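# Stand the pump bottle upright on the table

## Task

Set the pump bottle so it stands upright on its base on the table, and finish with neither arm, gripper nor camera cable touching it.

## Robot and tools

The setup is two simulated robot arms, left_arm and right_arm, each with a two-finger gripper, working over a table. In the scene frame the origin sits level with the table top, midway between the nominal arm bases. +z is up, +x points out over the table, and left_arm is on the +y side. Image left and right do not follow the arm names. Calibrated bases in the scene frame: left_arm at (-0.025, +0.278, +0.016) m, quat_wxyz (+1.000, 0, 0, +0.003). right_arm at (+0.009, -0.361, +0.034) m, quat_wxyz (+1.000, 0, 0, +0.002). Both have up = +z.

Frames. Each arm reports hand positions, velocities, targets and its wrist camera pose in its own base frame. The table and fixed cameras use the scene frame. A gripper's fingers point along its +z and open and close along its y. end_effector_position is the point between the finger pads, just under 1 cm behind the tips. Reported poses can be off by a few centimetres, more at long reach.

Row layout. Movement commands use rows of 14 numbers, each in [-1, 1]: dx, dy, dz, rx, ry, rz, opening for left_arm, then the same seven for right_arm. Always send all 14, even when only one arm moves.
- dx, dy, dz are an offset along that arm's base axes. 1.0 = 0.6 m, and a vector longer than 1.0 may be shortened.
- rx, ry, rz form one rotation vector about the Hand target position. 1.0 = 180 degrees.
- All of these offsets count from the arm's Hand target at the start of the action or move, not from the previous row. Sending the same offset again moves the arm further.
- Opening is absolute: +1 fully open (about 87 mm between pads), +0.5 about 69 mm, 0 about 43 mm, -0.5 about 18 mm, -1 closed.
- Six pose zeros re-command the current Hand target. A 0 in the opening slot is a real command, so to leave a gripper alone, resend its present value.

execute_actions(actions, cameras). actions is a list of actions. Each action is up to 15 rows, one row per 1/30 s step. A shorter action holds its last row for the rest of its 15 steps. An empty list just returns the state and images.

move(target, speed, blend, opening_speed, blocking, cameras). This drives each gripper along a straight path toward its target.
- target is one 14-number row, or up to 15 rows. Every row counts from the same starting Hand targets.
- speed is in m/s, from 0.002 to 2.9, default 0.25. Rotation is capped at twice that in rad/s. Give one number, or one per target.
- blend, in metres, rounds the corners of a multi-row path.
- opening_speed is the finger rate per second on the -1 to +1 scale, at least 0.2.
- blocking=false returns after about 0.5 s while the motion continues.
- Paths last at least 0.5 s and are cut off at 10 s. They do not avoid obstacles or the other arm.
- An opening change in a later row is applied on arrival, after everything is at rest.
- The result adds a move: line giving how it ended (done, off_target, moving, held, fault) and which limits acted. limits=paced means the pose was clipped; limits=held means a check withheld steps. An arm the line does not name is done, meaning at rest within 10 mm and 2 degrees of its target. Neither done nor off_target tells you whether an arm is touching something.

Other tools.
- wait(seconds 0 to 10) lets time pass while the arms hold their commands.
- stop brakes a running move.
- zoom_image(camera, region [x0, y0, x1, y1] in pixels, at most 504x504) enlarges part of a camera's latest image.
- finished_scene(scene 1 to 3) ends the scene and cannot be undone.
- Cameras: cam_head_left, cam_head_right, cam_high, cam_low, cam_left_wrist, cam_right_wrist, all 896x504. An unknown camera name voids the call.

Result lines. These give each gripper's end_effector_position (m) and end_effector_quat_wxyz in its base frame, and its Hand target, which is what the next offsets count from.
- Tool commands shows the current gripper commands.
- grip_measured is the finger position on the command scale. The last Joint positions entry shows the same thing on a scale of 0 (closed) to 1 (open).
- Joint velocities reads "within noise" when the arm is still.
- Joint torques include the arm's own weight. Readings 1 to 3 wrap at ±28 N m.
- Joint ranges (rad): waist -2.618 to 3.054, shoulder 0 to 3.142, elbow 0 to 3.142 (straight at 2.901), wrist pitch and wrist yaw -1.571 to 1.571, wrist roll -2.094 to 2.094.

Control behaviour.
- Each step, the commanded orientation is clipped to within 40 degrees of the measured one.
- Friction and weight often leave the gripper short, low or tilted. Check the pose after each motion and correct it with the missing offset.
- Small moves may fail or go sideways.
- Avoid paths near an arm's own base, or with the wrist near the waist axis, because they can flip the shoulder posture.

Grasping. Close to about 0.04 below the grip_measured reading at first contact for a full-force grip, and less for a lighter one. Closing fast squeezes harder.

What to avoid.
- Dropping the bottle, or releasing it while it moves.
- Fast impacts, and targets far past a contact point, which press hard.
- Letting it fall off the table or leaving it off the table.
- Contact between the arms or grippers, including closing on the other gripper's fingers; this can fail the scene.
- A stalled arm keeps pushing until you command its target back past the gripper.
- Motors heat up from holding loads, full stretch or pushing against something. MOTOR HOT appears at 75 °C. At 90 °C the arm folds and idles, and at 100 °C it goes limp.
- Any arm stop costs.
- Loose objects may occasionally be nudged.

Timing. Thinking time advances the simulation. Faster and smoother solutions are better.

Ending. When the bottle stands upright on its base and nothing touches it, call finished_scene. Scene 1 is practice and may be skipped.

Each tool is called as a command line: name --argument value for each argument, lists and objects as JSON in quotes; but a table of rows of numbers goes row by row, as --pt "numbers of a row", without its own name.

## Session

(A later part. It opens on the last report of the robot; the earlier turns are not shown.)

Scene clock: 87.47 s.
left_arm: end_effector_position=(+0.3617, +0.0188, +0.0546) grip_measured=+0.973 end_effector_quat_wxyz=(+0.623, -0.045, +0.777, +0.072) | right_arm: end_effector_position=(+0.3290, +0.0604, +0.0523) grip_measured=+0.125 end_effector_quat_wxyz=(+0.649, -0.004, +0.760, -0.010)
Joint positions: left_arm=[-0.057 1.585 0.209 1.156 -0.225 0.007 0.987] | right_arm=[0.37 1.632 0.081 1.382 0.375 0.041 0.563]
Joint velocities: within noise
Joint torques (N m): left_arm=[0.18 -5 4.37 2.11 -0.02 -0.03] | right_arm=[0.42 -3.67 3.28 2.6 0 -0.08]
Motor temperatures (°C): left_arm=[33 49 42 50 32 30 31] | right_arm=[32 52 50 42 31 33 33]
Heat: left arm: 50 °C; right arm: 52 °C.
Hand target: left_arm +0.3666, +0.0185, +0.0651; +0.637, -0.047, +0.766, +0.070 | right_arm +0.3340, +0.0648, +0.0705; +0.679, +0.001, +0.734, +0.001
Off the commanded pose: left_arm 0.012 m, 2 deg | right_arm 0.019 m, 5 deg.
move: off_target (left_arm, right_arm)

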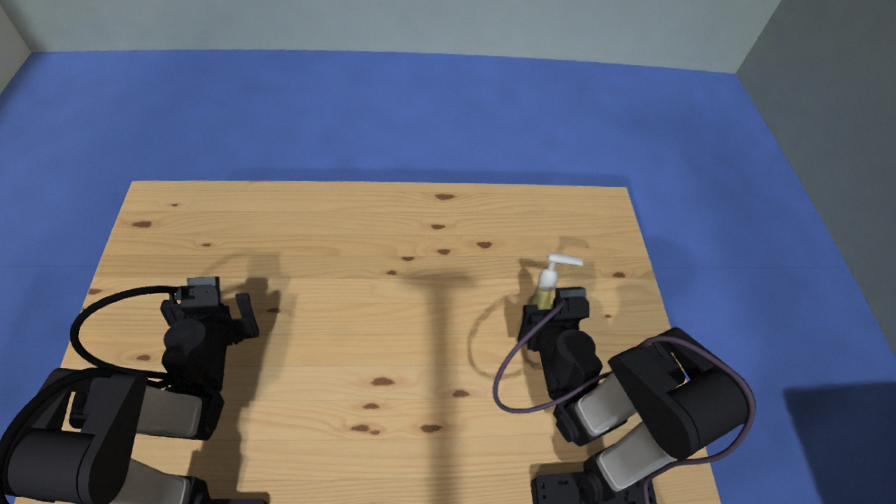

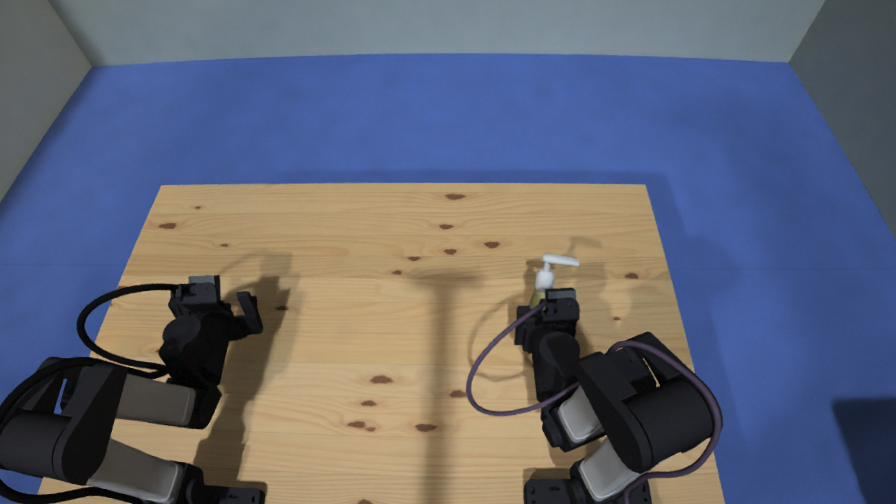

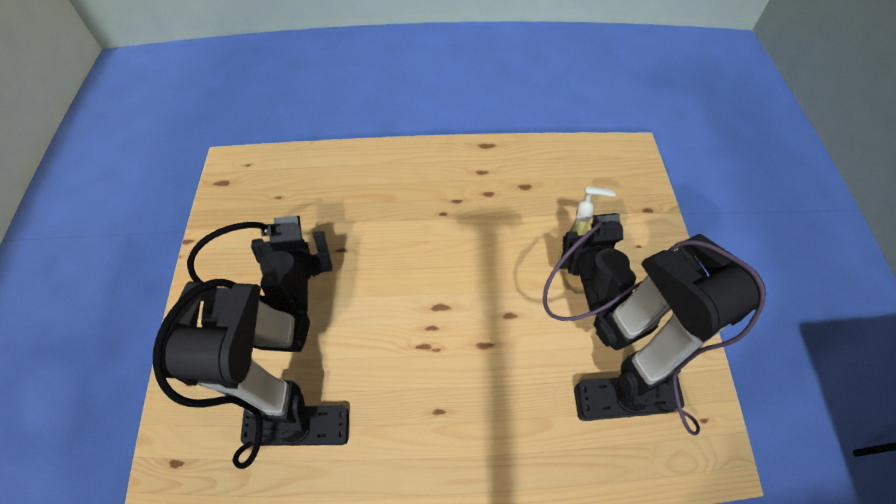

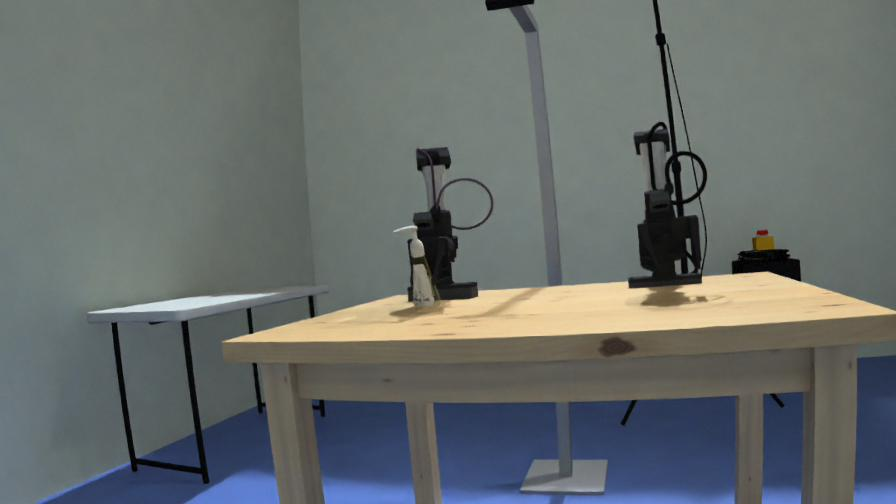

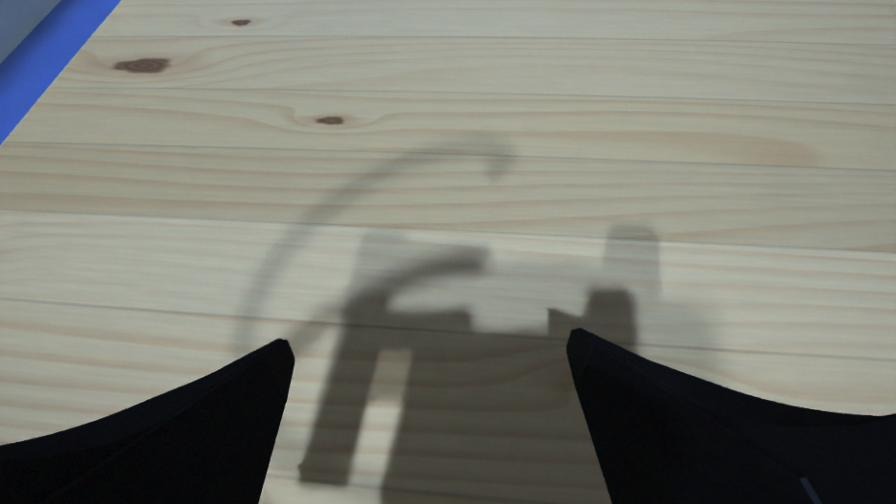

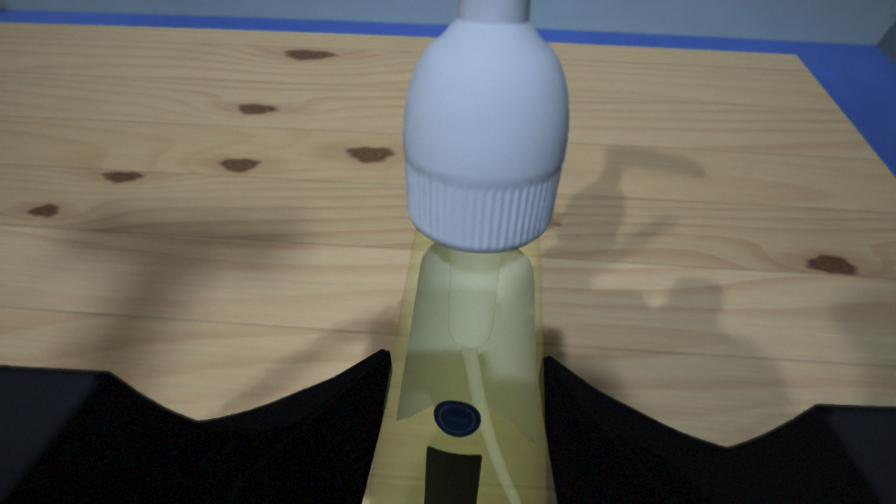

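move --target '[0,0,0,0,0,0,1,0.0,0.0,-0.014,0,0,0,-0.4]' --speed 0.05

zoom_image --camera "cam_low" --region '[360, 210, 480, 324]'

zoom_image --camera "cam_head_left" --region '[480, 230, 620, 350]'

Scene clock: 95.70 s.
left_arm: end_effector_position=(+0.3617, +0.0188, +0.0546) grip_measured=+0.973 end_effector_quat_wxyz=(+0.623, -0.045, +0.777, +0.072) | right_arm: end_effector_position=(+0.3316, +0.0611, +0.0483) grip_measured=+0.125 end_effector_quat_wxyz=(+0.655, -0.004, +0.755, -0.010)
Joint positions: left_arm=[-0.057 1.585 0.209 1.156 -0.225 0.007 0.987] | right_arm=[0.37 1.726 0.081 1.492 0.376 0.036 0.563]
Joint velocities: within noise
Joint torques (N m): left_arm=[0.18 -5 4.37 2.11 -0.01 -0.03] | right_arm=[0.39 -3.74 2.24 2.5 -0.01 -0.03]
Motor temperatures (°C): left_arm=[33 49 42 51 32 30 31] | right_arm=[32 51 49 44 31 33 33]
Heat: left arm: 51 °C; right arm: 51 °C.
Hand target: left_arm +0.3666, +0.0185, +0.0651; +0.637, -0.047, +0.766, +0.070 | right_arm +0.3340, +0.0648, +0.0621; +0.679, +0.001, +0.734, +0.001
Off the commanded pose: left_arm 0.012 m, 2 deg | right_arm 0.015 m, 4 deg.
joint sent to its limit (right arm) — joint 4 (wrist pitch), upper limit. The joint targets still meet the commanded pose.
move: off_target (left_arm, right_arm)

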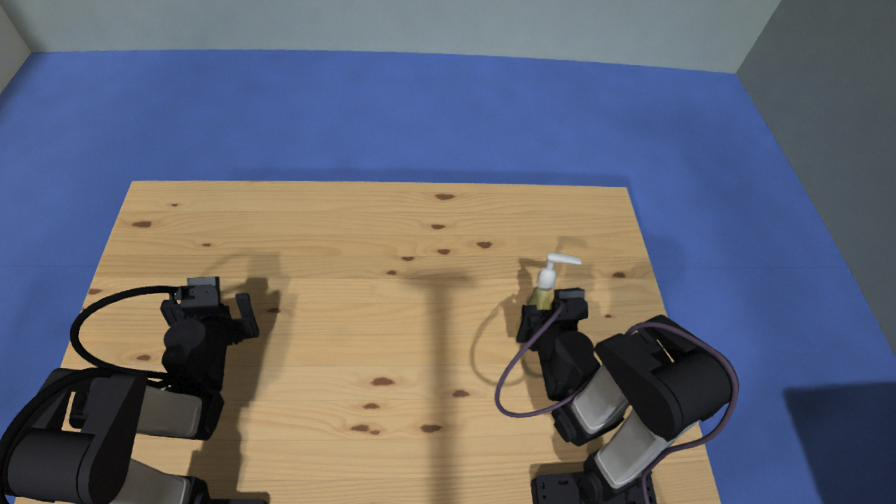

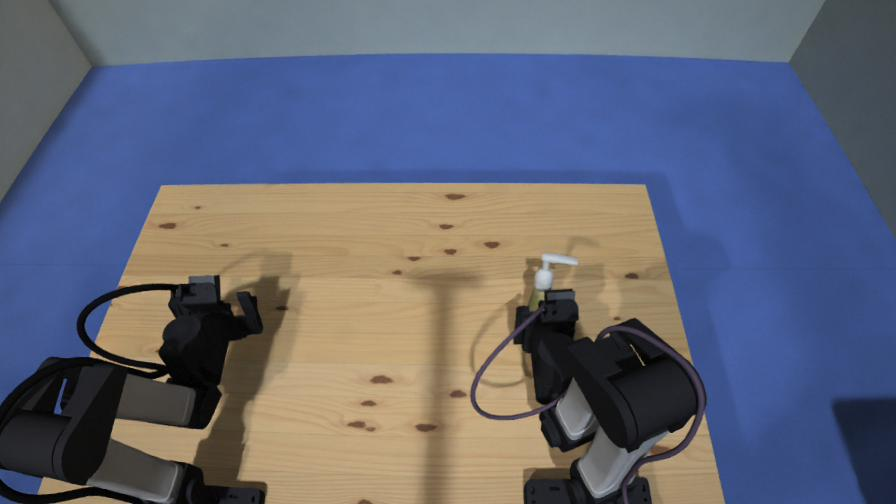

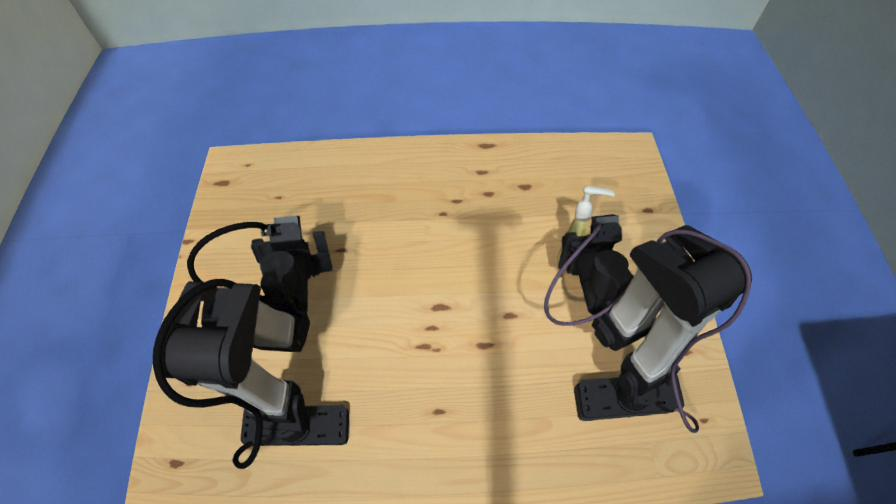

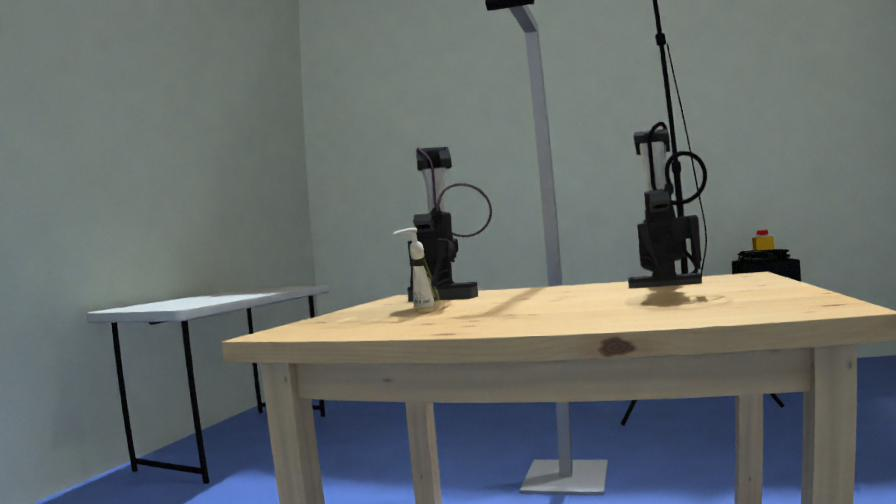

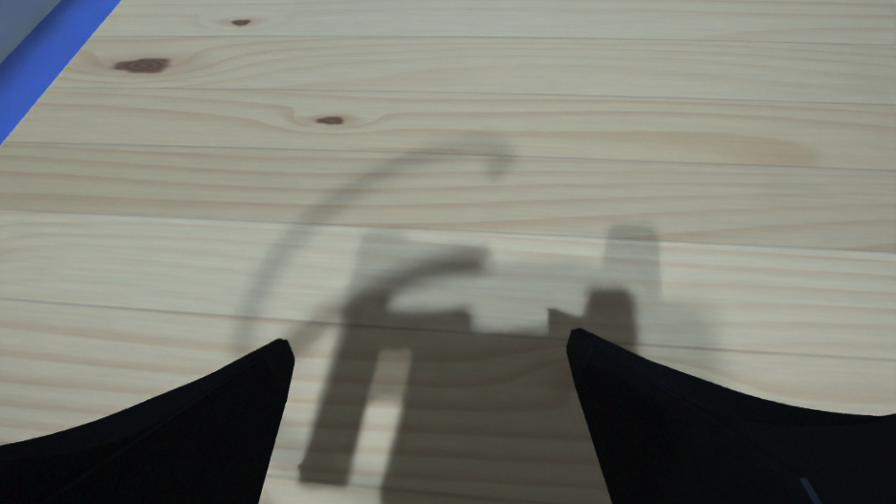

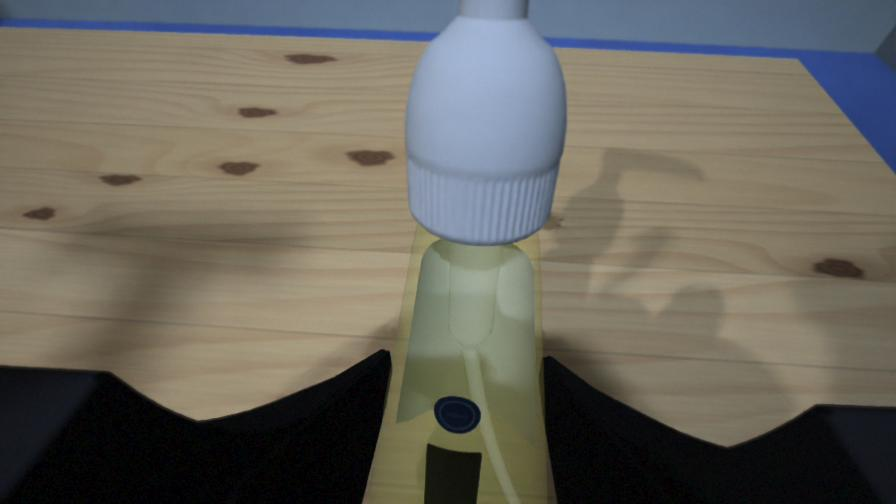

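Scaled by 4.200 from the camera's 896x504 image, which has a finer 1280x720 frame.

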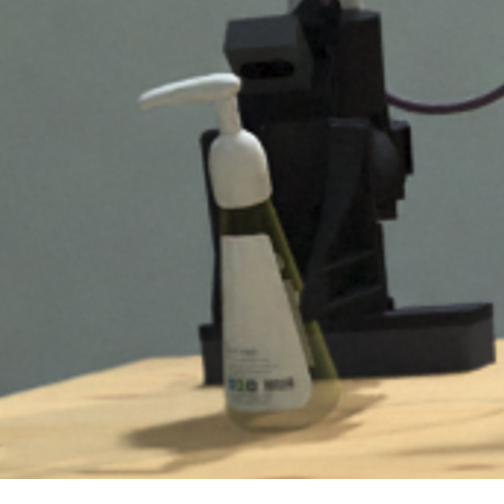

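Scaled by 3.600 from the camera's 896x504 image, which has a finer 1280x720 frame.

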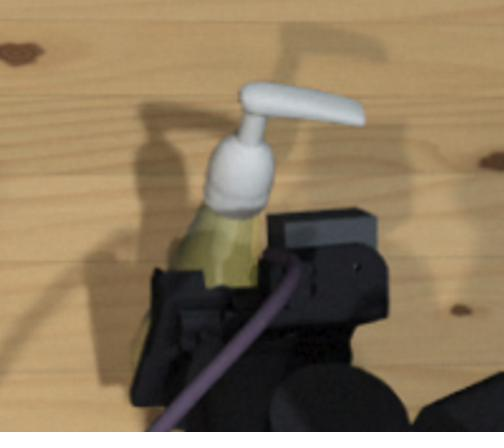

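move --target '[0,0,0,0,0,0,1,0.0,0.0,-0.006,-0.024,0.01,0,-0.4]' --speed 0.05

zoom_image --camera "cam_low" --region '[360, 210, 480, 324]'

Scene clock: 102.10 s.
left_arm: end_effector_position=(+0.3617, +0.0188, +0.0546) grip_measured=+0.973 end_effector_quat_wxyz=(+0.623, -0.045, +0.777, +0.072) | right_arm: end_effector_position=(+0.3299, +0.0632, +0.0472) grip_measured=+0.125 end_effector_quat_wxyz=(+0.653, -0.029, +0.756, -0.027)
Joint positions: left_arm=[-0.057 1.585 0.209 1.156 -0.225 0.007 0.987] | right_arm=[0.392 1.726 0.081 1.486 0.391 -0.019 0.563]
Joint velocities: within noise
Joint torques (N m): left_arm=[0.18 -5.01 4.37 2.11 -0.02 -0.03] | right_arm=[0.28 -6.38 3.66 1.9 0.09 -0.09]
Motor temperatures (°C): left_arm=[33 49 42 51 32 30 31] | right_arm=[32 51 48 45 31 33 33]
Heat: left arm: 51 °C; right arm: 51 °C.
Hand target: left_arm +0.3666, +0.0185, +0.0651; +0.637, -0.047, +0.766, +0.070 | right_arm +0.3340, +0.0648, +0.0585; +0.667, -0.025, +0.744, -0.027
Off the commanded pose: left_arm 0.012 m, 2 deg | right_arm 0.012 m, 2 deg.
move: off_target (left_arm, right_arm)

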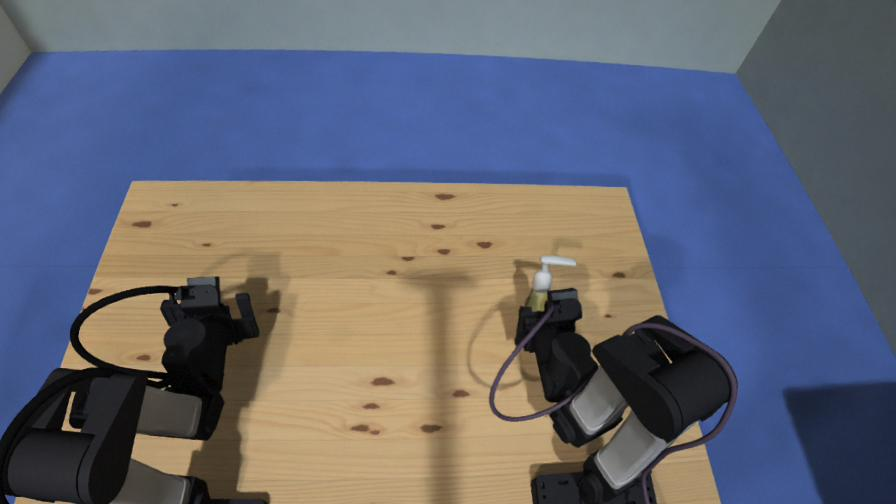

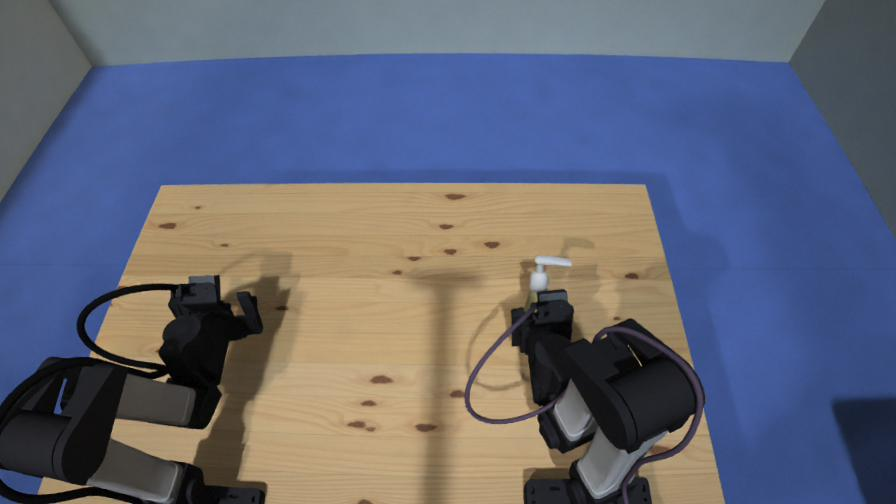

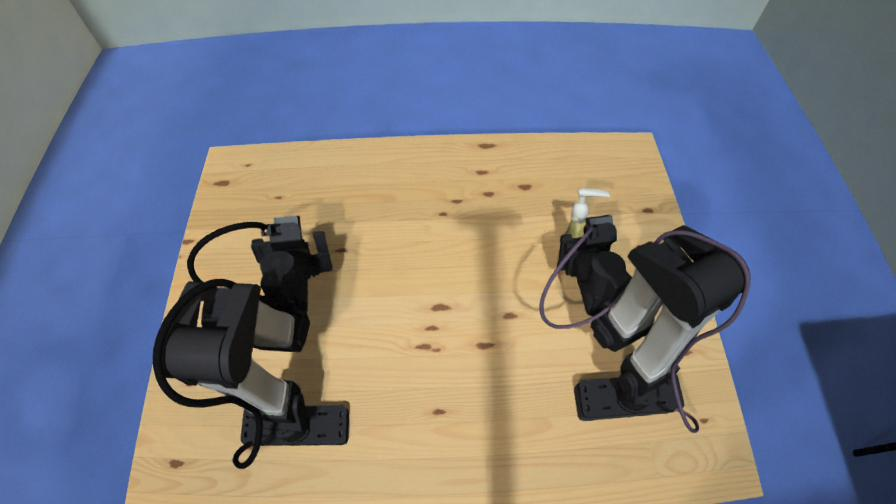

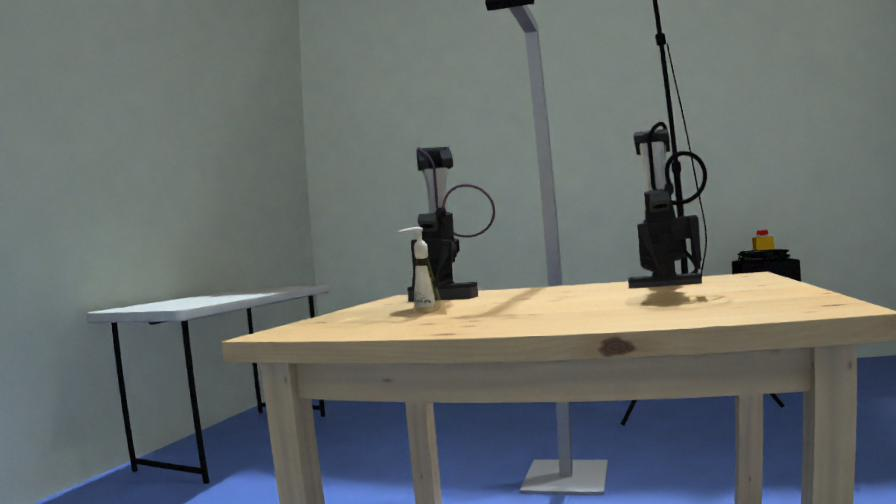

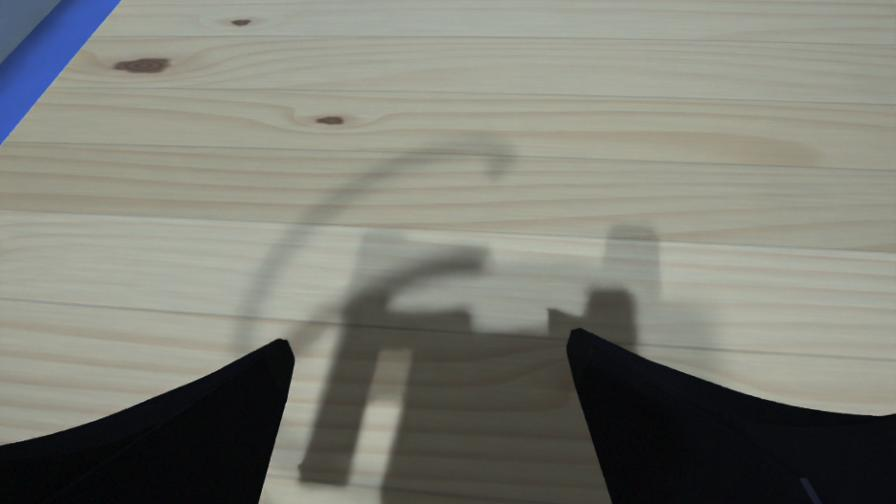

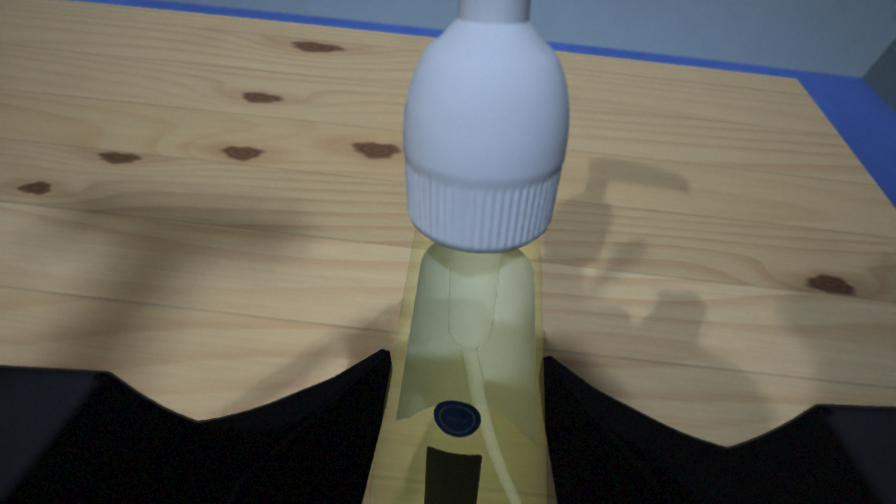

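Scaled by 4.200 from the camera's 896x504 image, which has a finer 1280x720 frame.

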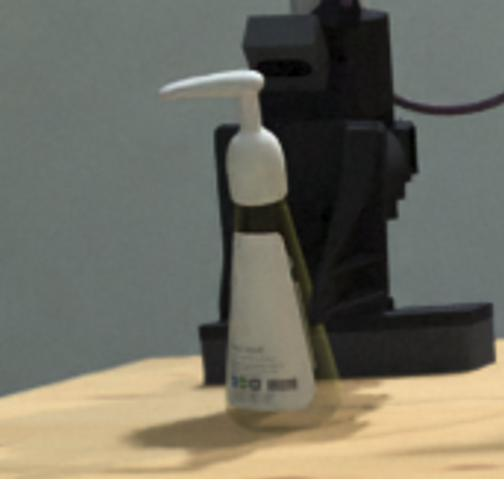

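move --target '[0,0,0,0,0,0,1,0.0,0.0,-0.012,0,0,0,-0.4]' --speed 0.05

zoom_image --camera "cam_low" --region '[360, 210, 480, 324]'

Scene clock: 105.20 s.
left_arm: end_effector_position=(+0.3617, +0.0188, +0.0546) grip_measured=+0.973 end_effector_quat_wxyz=(+0.623, -0.045, +0.777, +0.072) | right_arm: end_effector_position=(+0.3328, +0.0636, +0.0471) grip_measured=+0.125 end_effector_quat_wxyz=(+0.654, -0.027, +0.755, -0.029)
Joint positions: left_arm=[-0.057 1.585 0.209 1.156 -0.225 0.007 0.987] | right_arm=[0.392 1.743 0.092 1.496 0.395 -0.02 0.563]
Joint velocities: within noise
Joint torques (N m): left_arm=[0.18 -5 4.37 2.1 -0.01 -0.03] | right_arm=[0.25 -1.5 2.48 2.44 0.04 -0.07]
Motor temperatures (°C): left_arm=[33 49 42 51 32 30 31] | right_arm=[32 50 48 45 31 33 33]
Heat: left arm: 51 °C; right arm: 50 °C.
Hand target: left_arm +0.3666, +0.0185, +0.0651; +0.637, -0.047, +0.766, +0.070 | right_arm +0.3341, +0.0649, +0.0514; +0.667, -0.025, +0.744, -0.027
Off the commanded pose: left_arm 0.012 m, 2 deg | right_arm 0.005 m, 2 deg.
move: off_target (left_arm)

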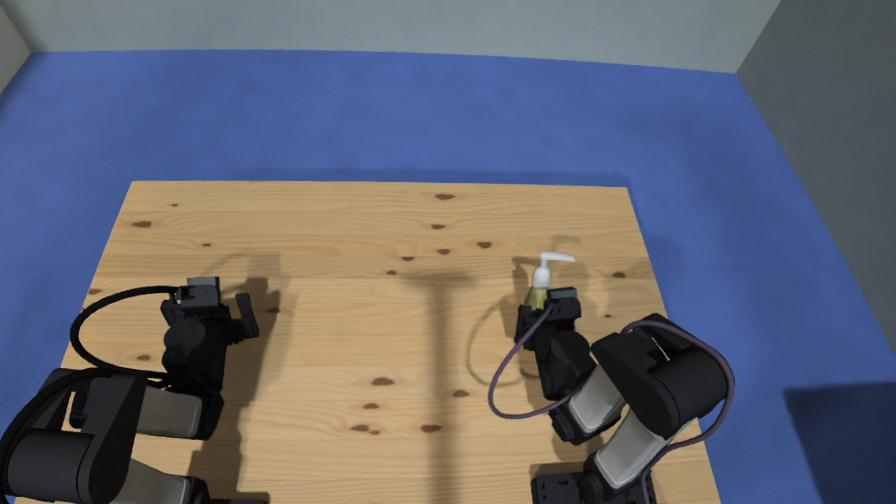

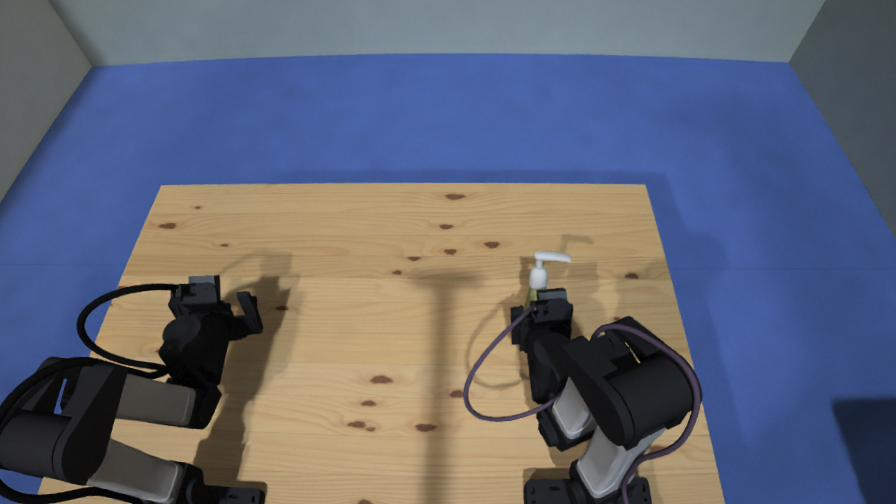

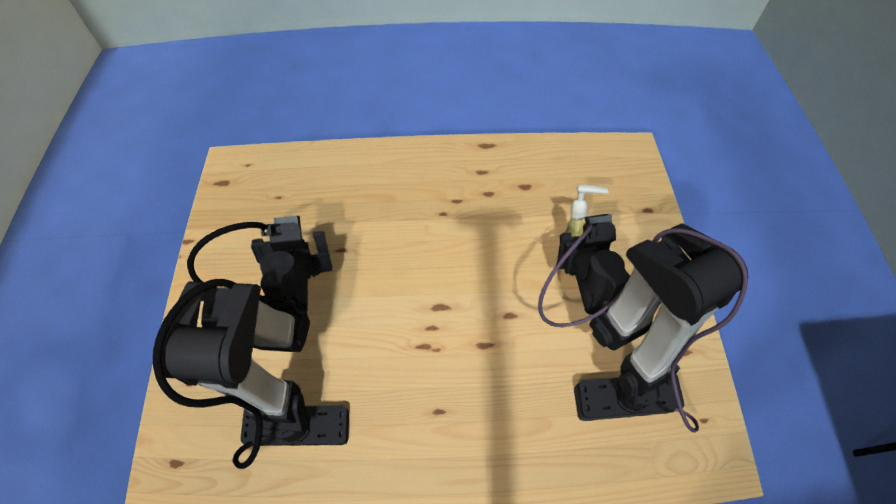

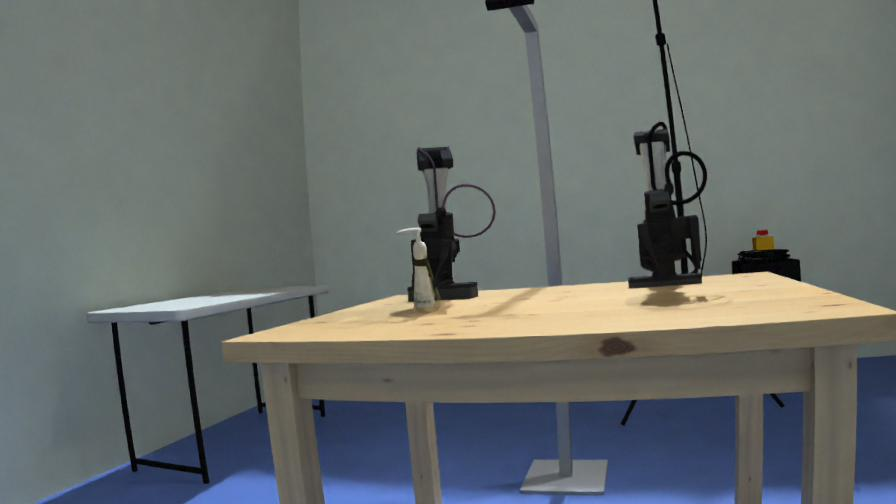

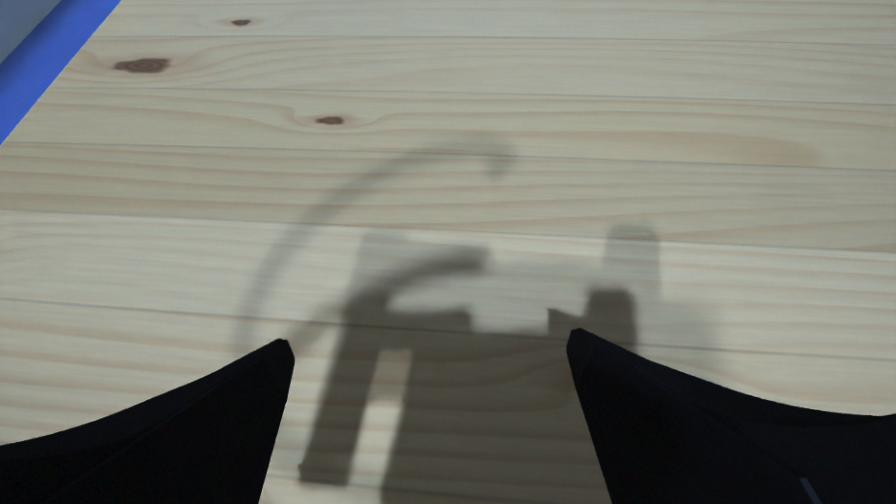

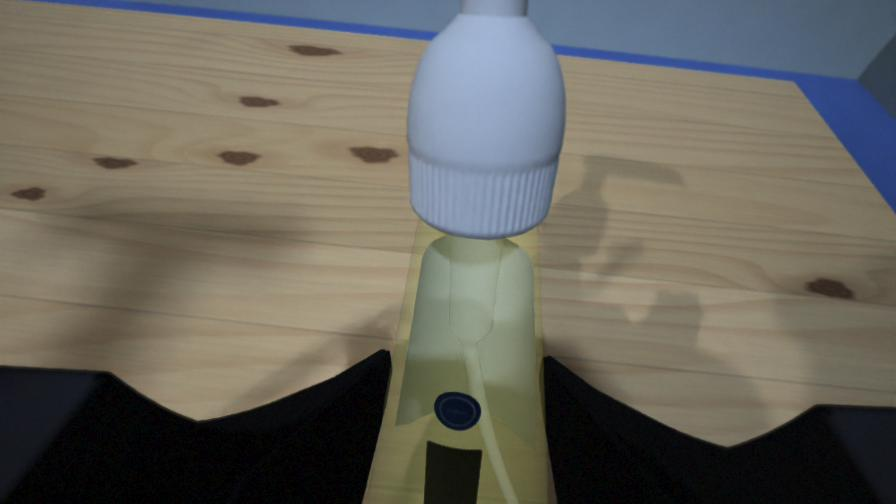

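Scaled by 4.200 from the camera's 896x504 image, which has a finer 1280x720 frame.

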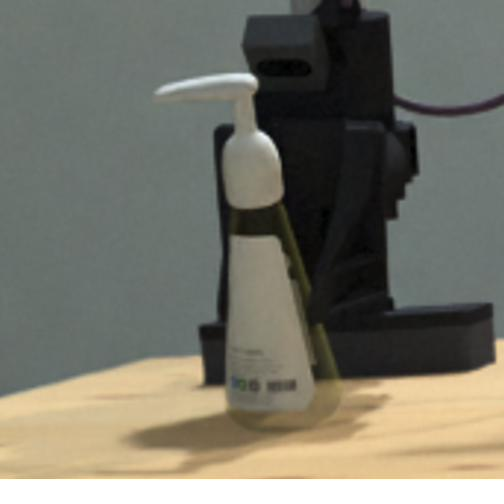

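move --target '[0,0,0,0,0,0,1,-0.005,0.0,0.008,0,0,0,0.08]' --speed 0.05 --opening_speed 0.2

zoom_image --camera "cam_low" --region '[360, 210, 480, 324]'

Scene clock: 110.20 s.
left_arm: end_effector_position=(+0.3617, +0.0188, +0.0546) grip_measured=+0.973 end_effector_quat_wxyz=(+0.623, -0.045, +0.777, +0.072) | right_arm: end_effector_position=(+0.3324, +0.0640, +0.0475) grip_measured=+0.125 end_effector_quat_wxyz=(+0.655, -0.028, +0.755, -0.030)
Joint positions: left_arm=[-0.057 1.585 0.209 1.156 -0.225 0.007 0.987] | right_arm=[0.398 1.741 0.092 1.495 0.403 -0.022 0.563]
Joint velocities: within noise
Joint torques (N m): left_arm=[0.18 -5 4.37 2.11 -0.01 -0.03] | right_arm=[0.25 -5.86 1.62 2.12 0.03 -0.06]
Motor temperatures (°C): left_arm=[33 49 42 51 32 30 31] | right_arm=[32 50 48 46 31 33 33]
Heat: left arm: 51 °C; right arm: 50 °C.
Hand target: left_arm +0.3666, +0.0185, +0.0651; +0.637, -0.047, +0.766, +0.070 | right_arm +0.3311, +0.0648, +0.0563; +0.667, -0.025, +0.744, -0.027
Off the commanded pose: left_arm 0.012 m, 2 deg | right_arm 0.009 m, 2 deg.
move: off_target (left_arm)

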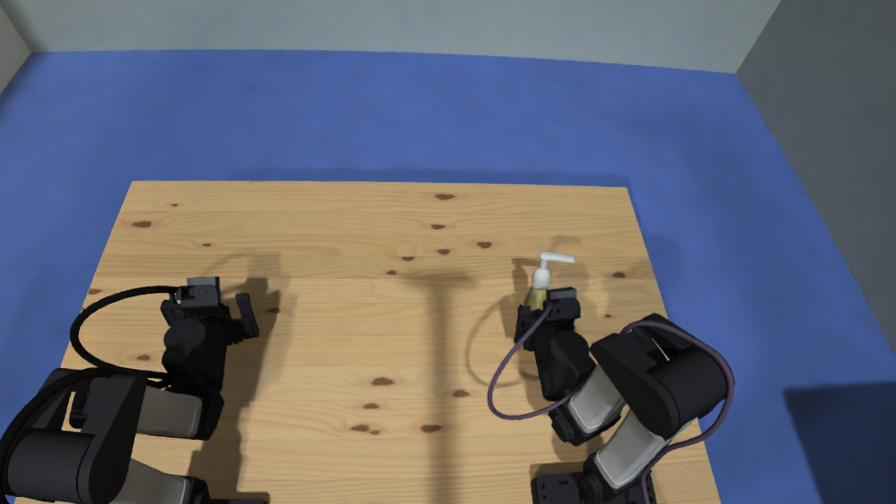

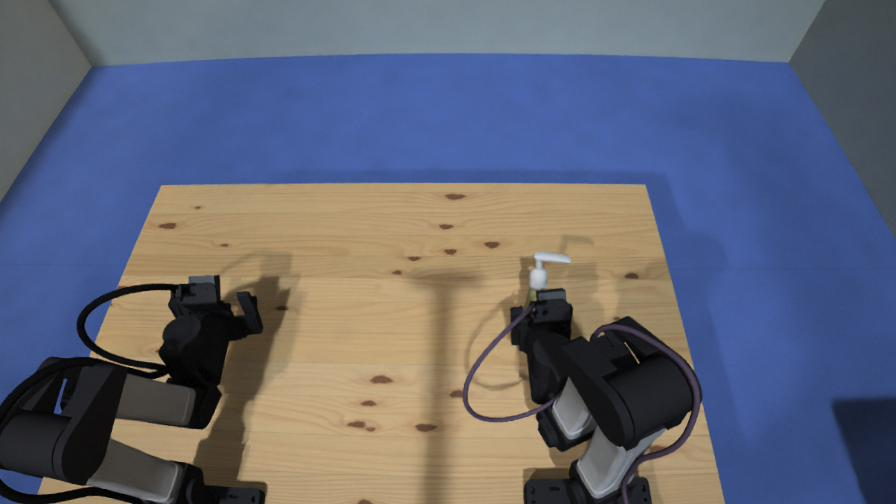

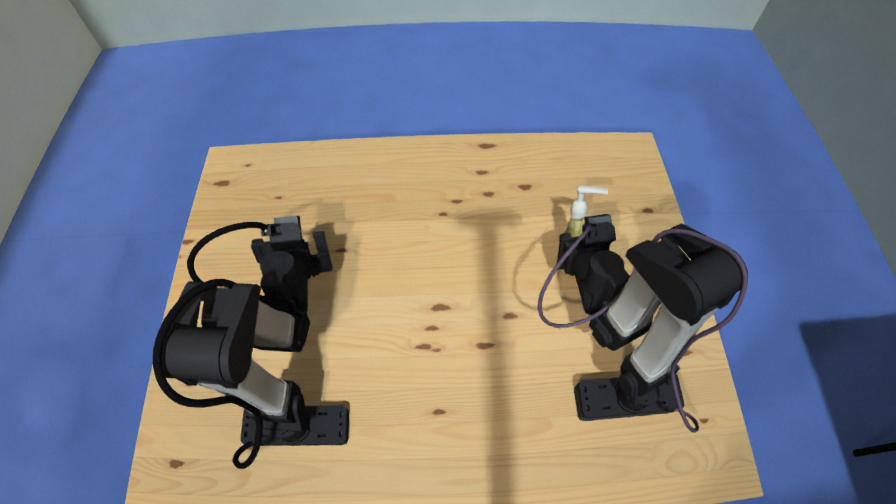

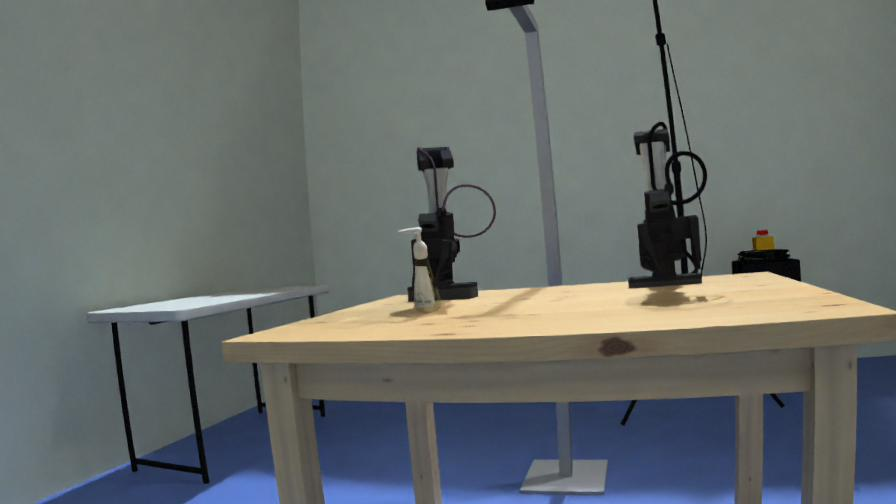

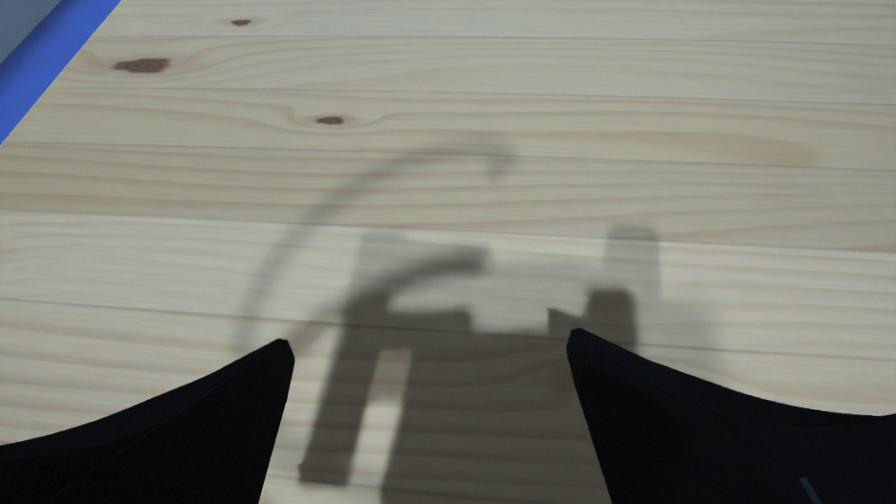

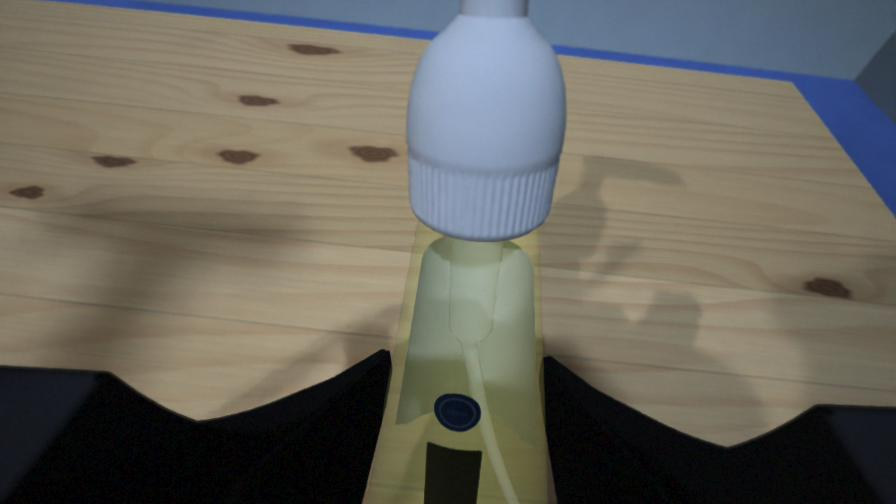

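Scaled by 4.200 from the camera's 896x504 image, which has a finer 1280x720 frame.

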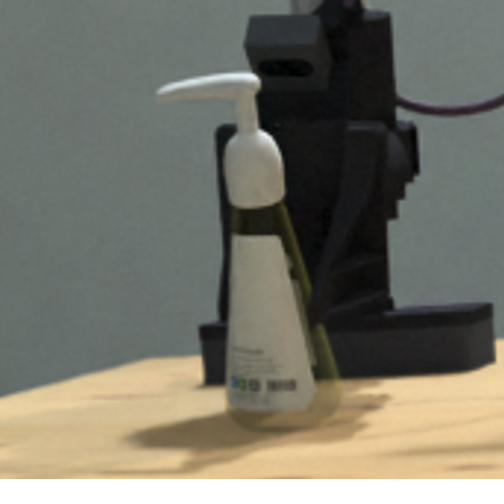

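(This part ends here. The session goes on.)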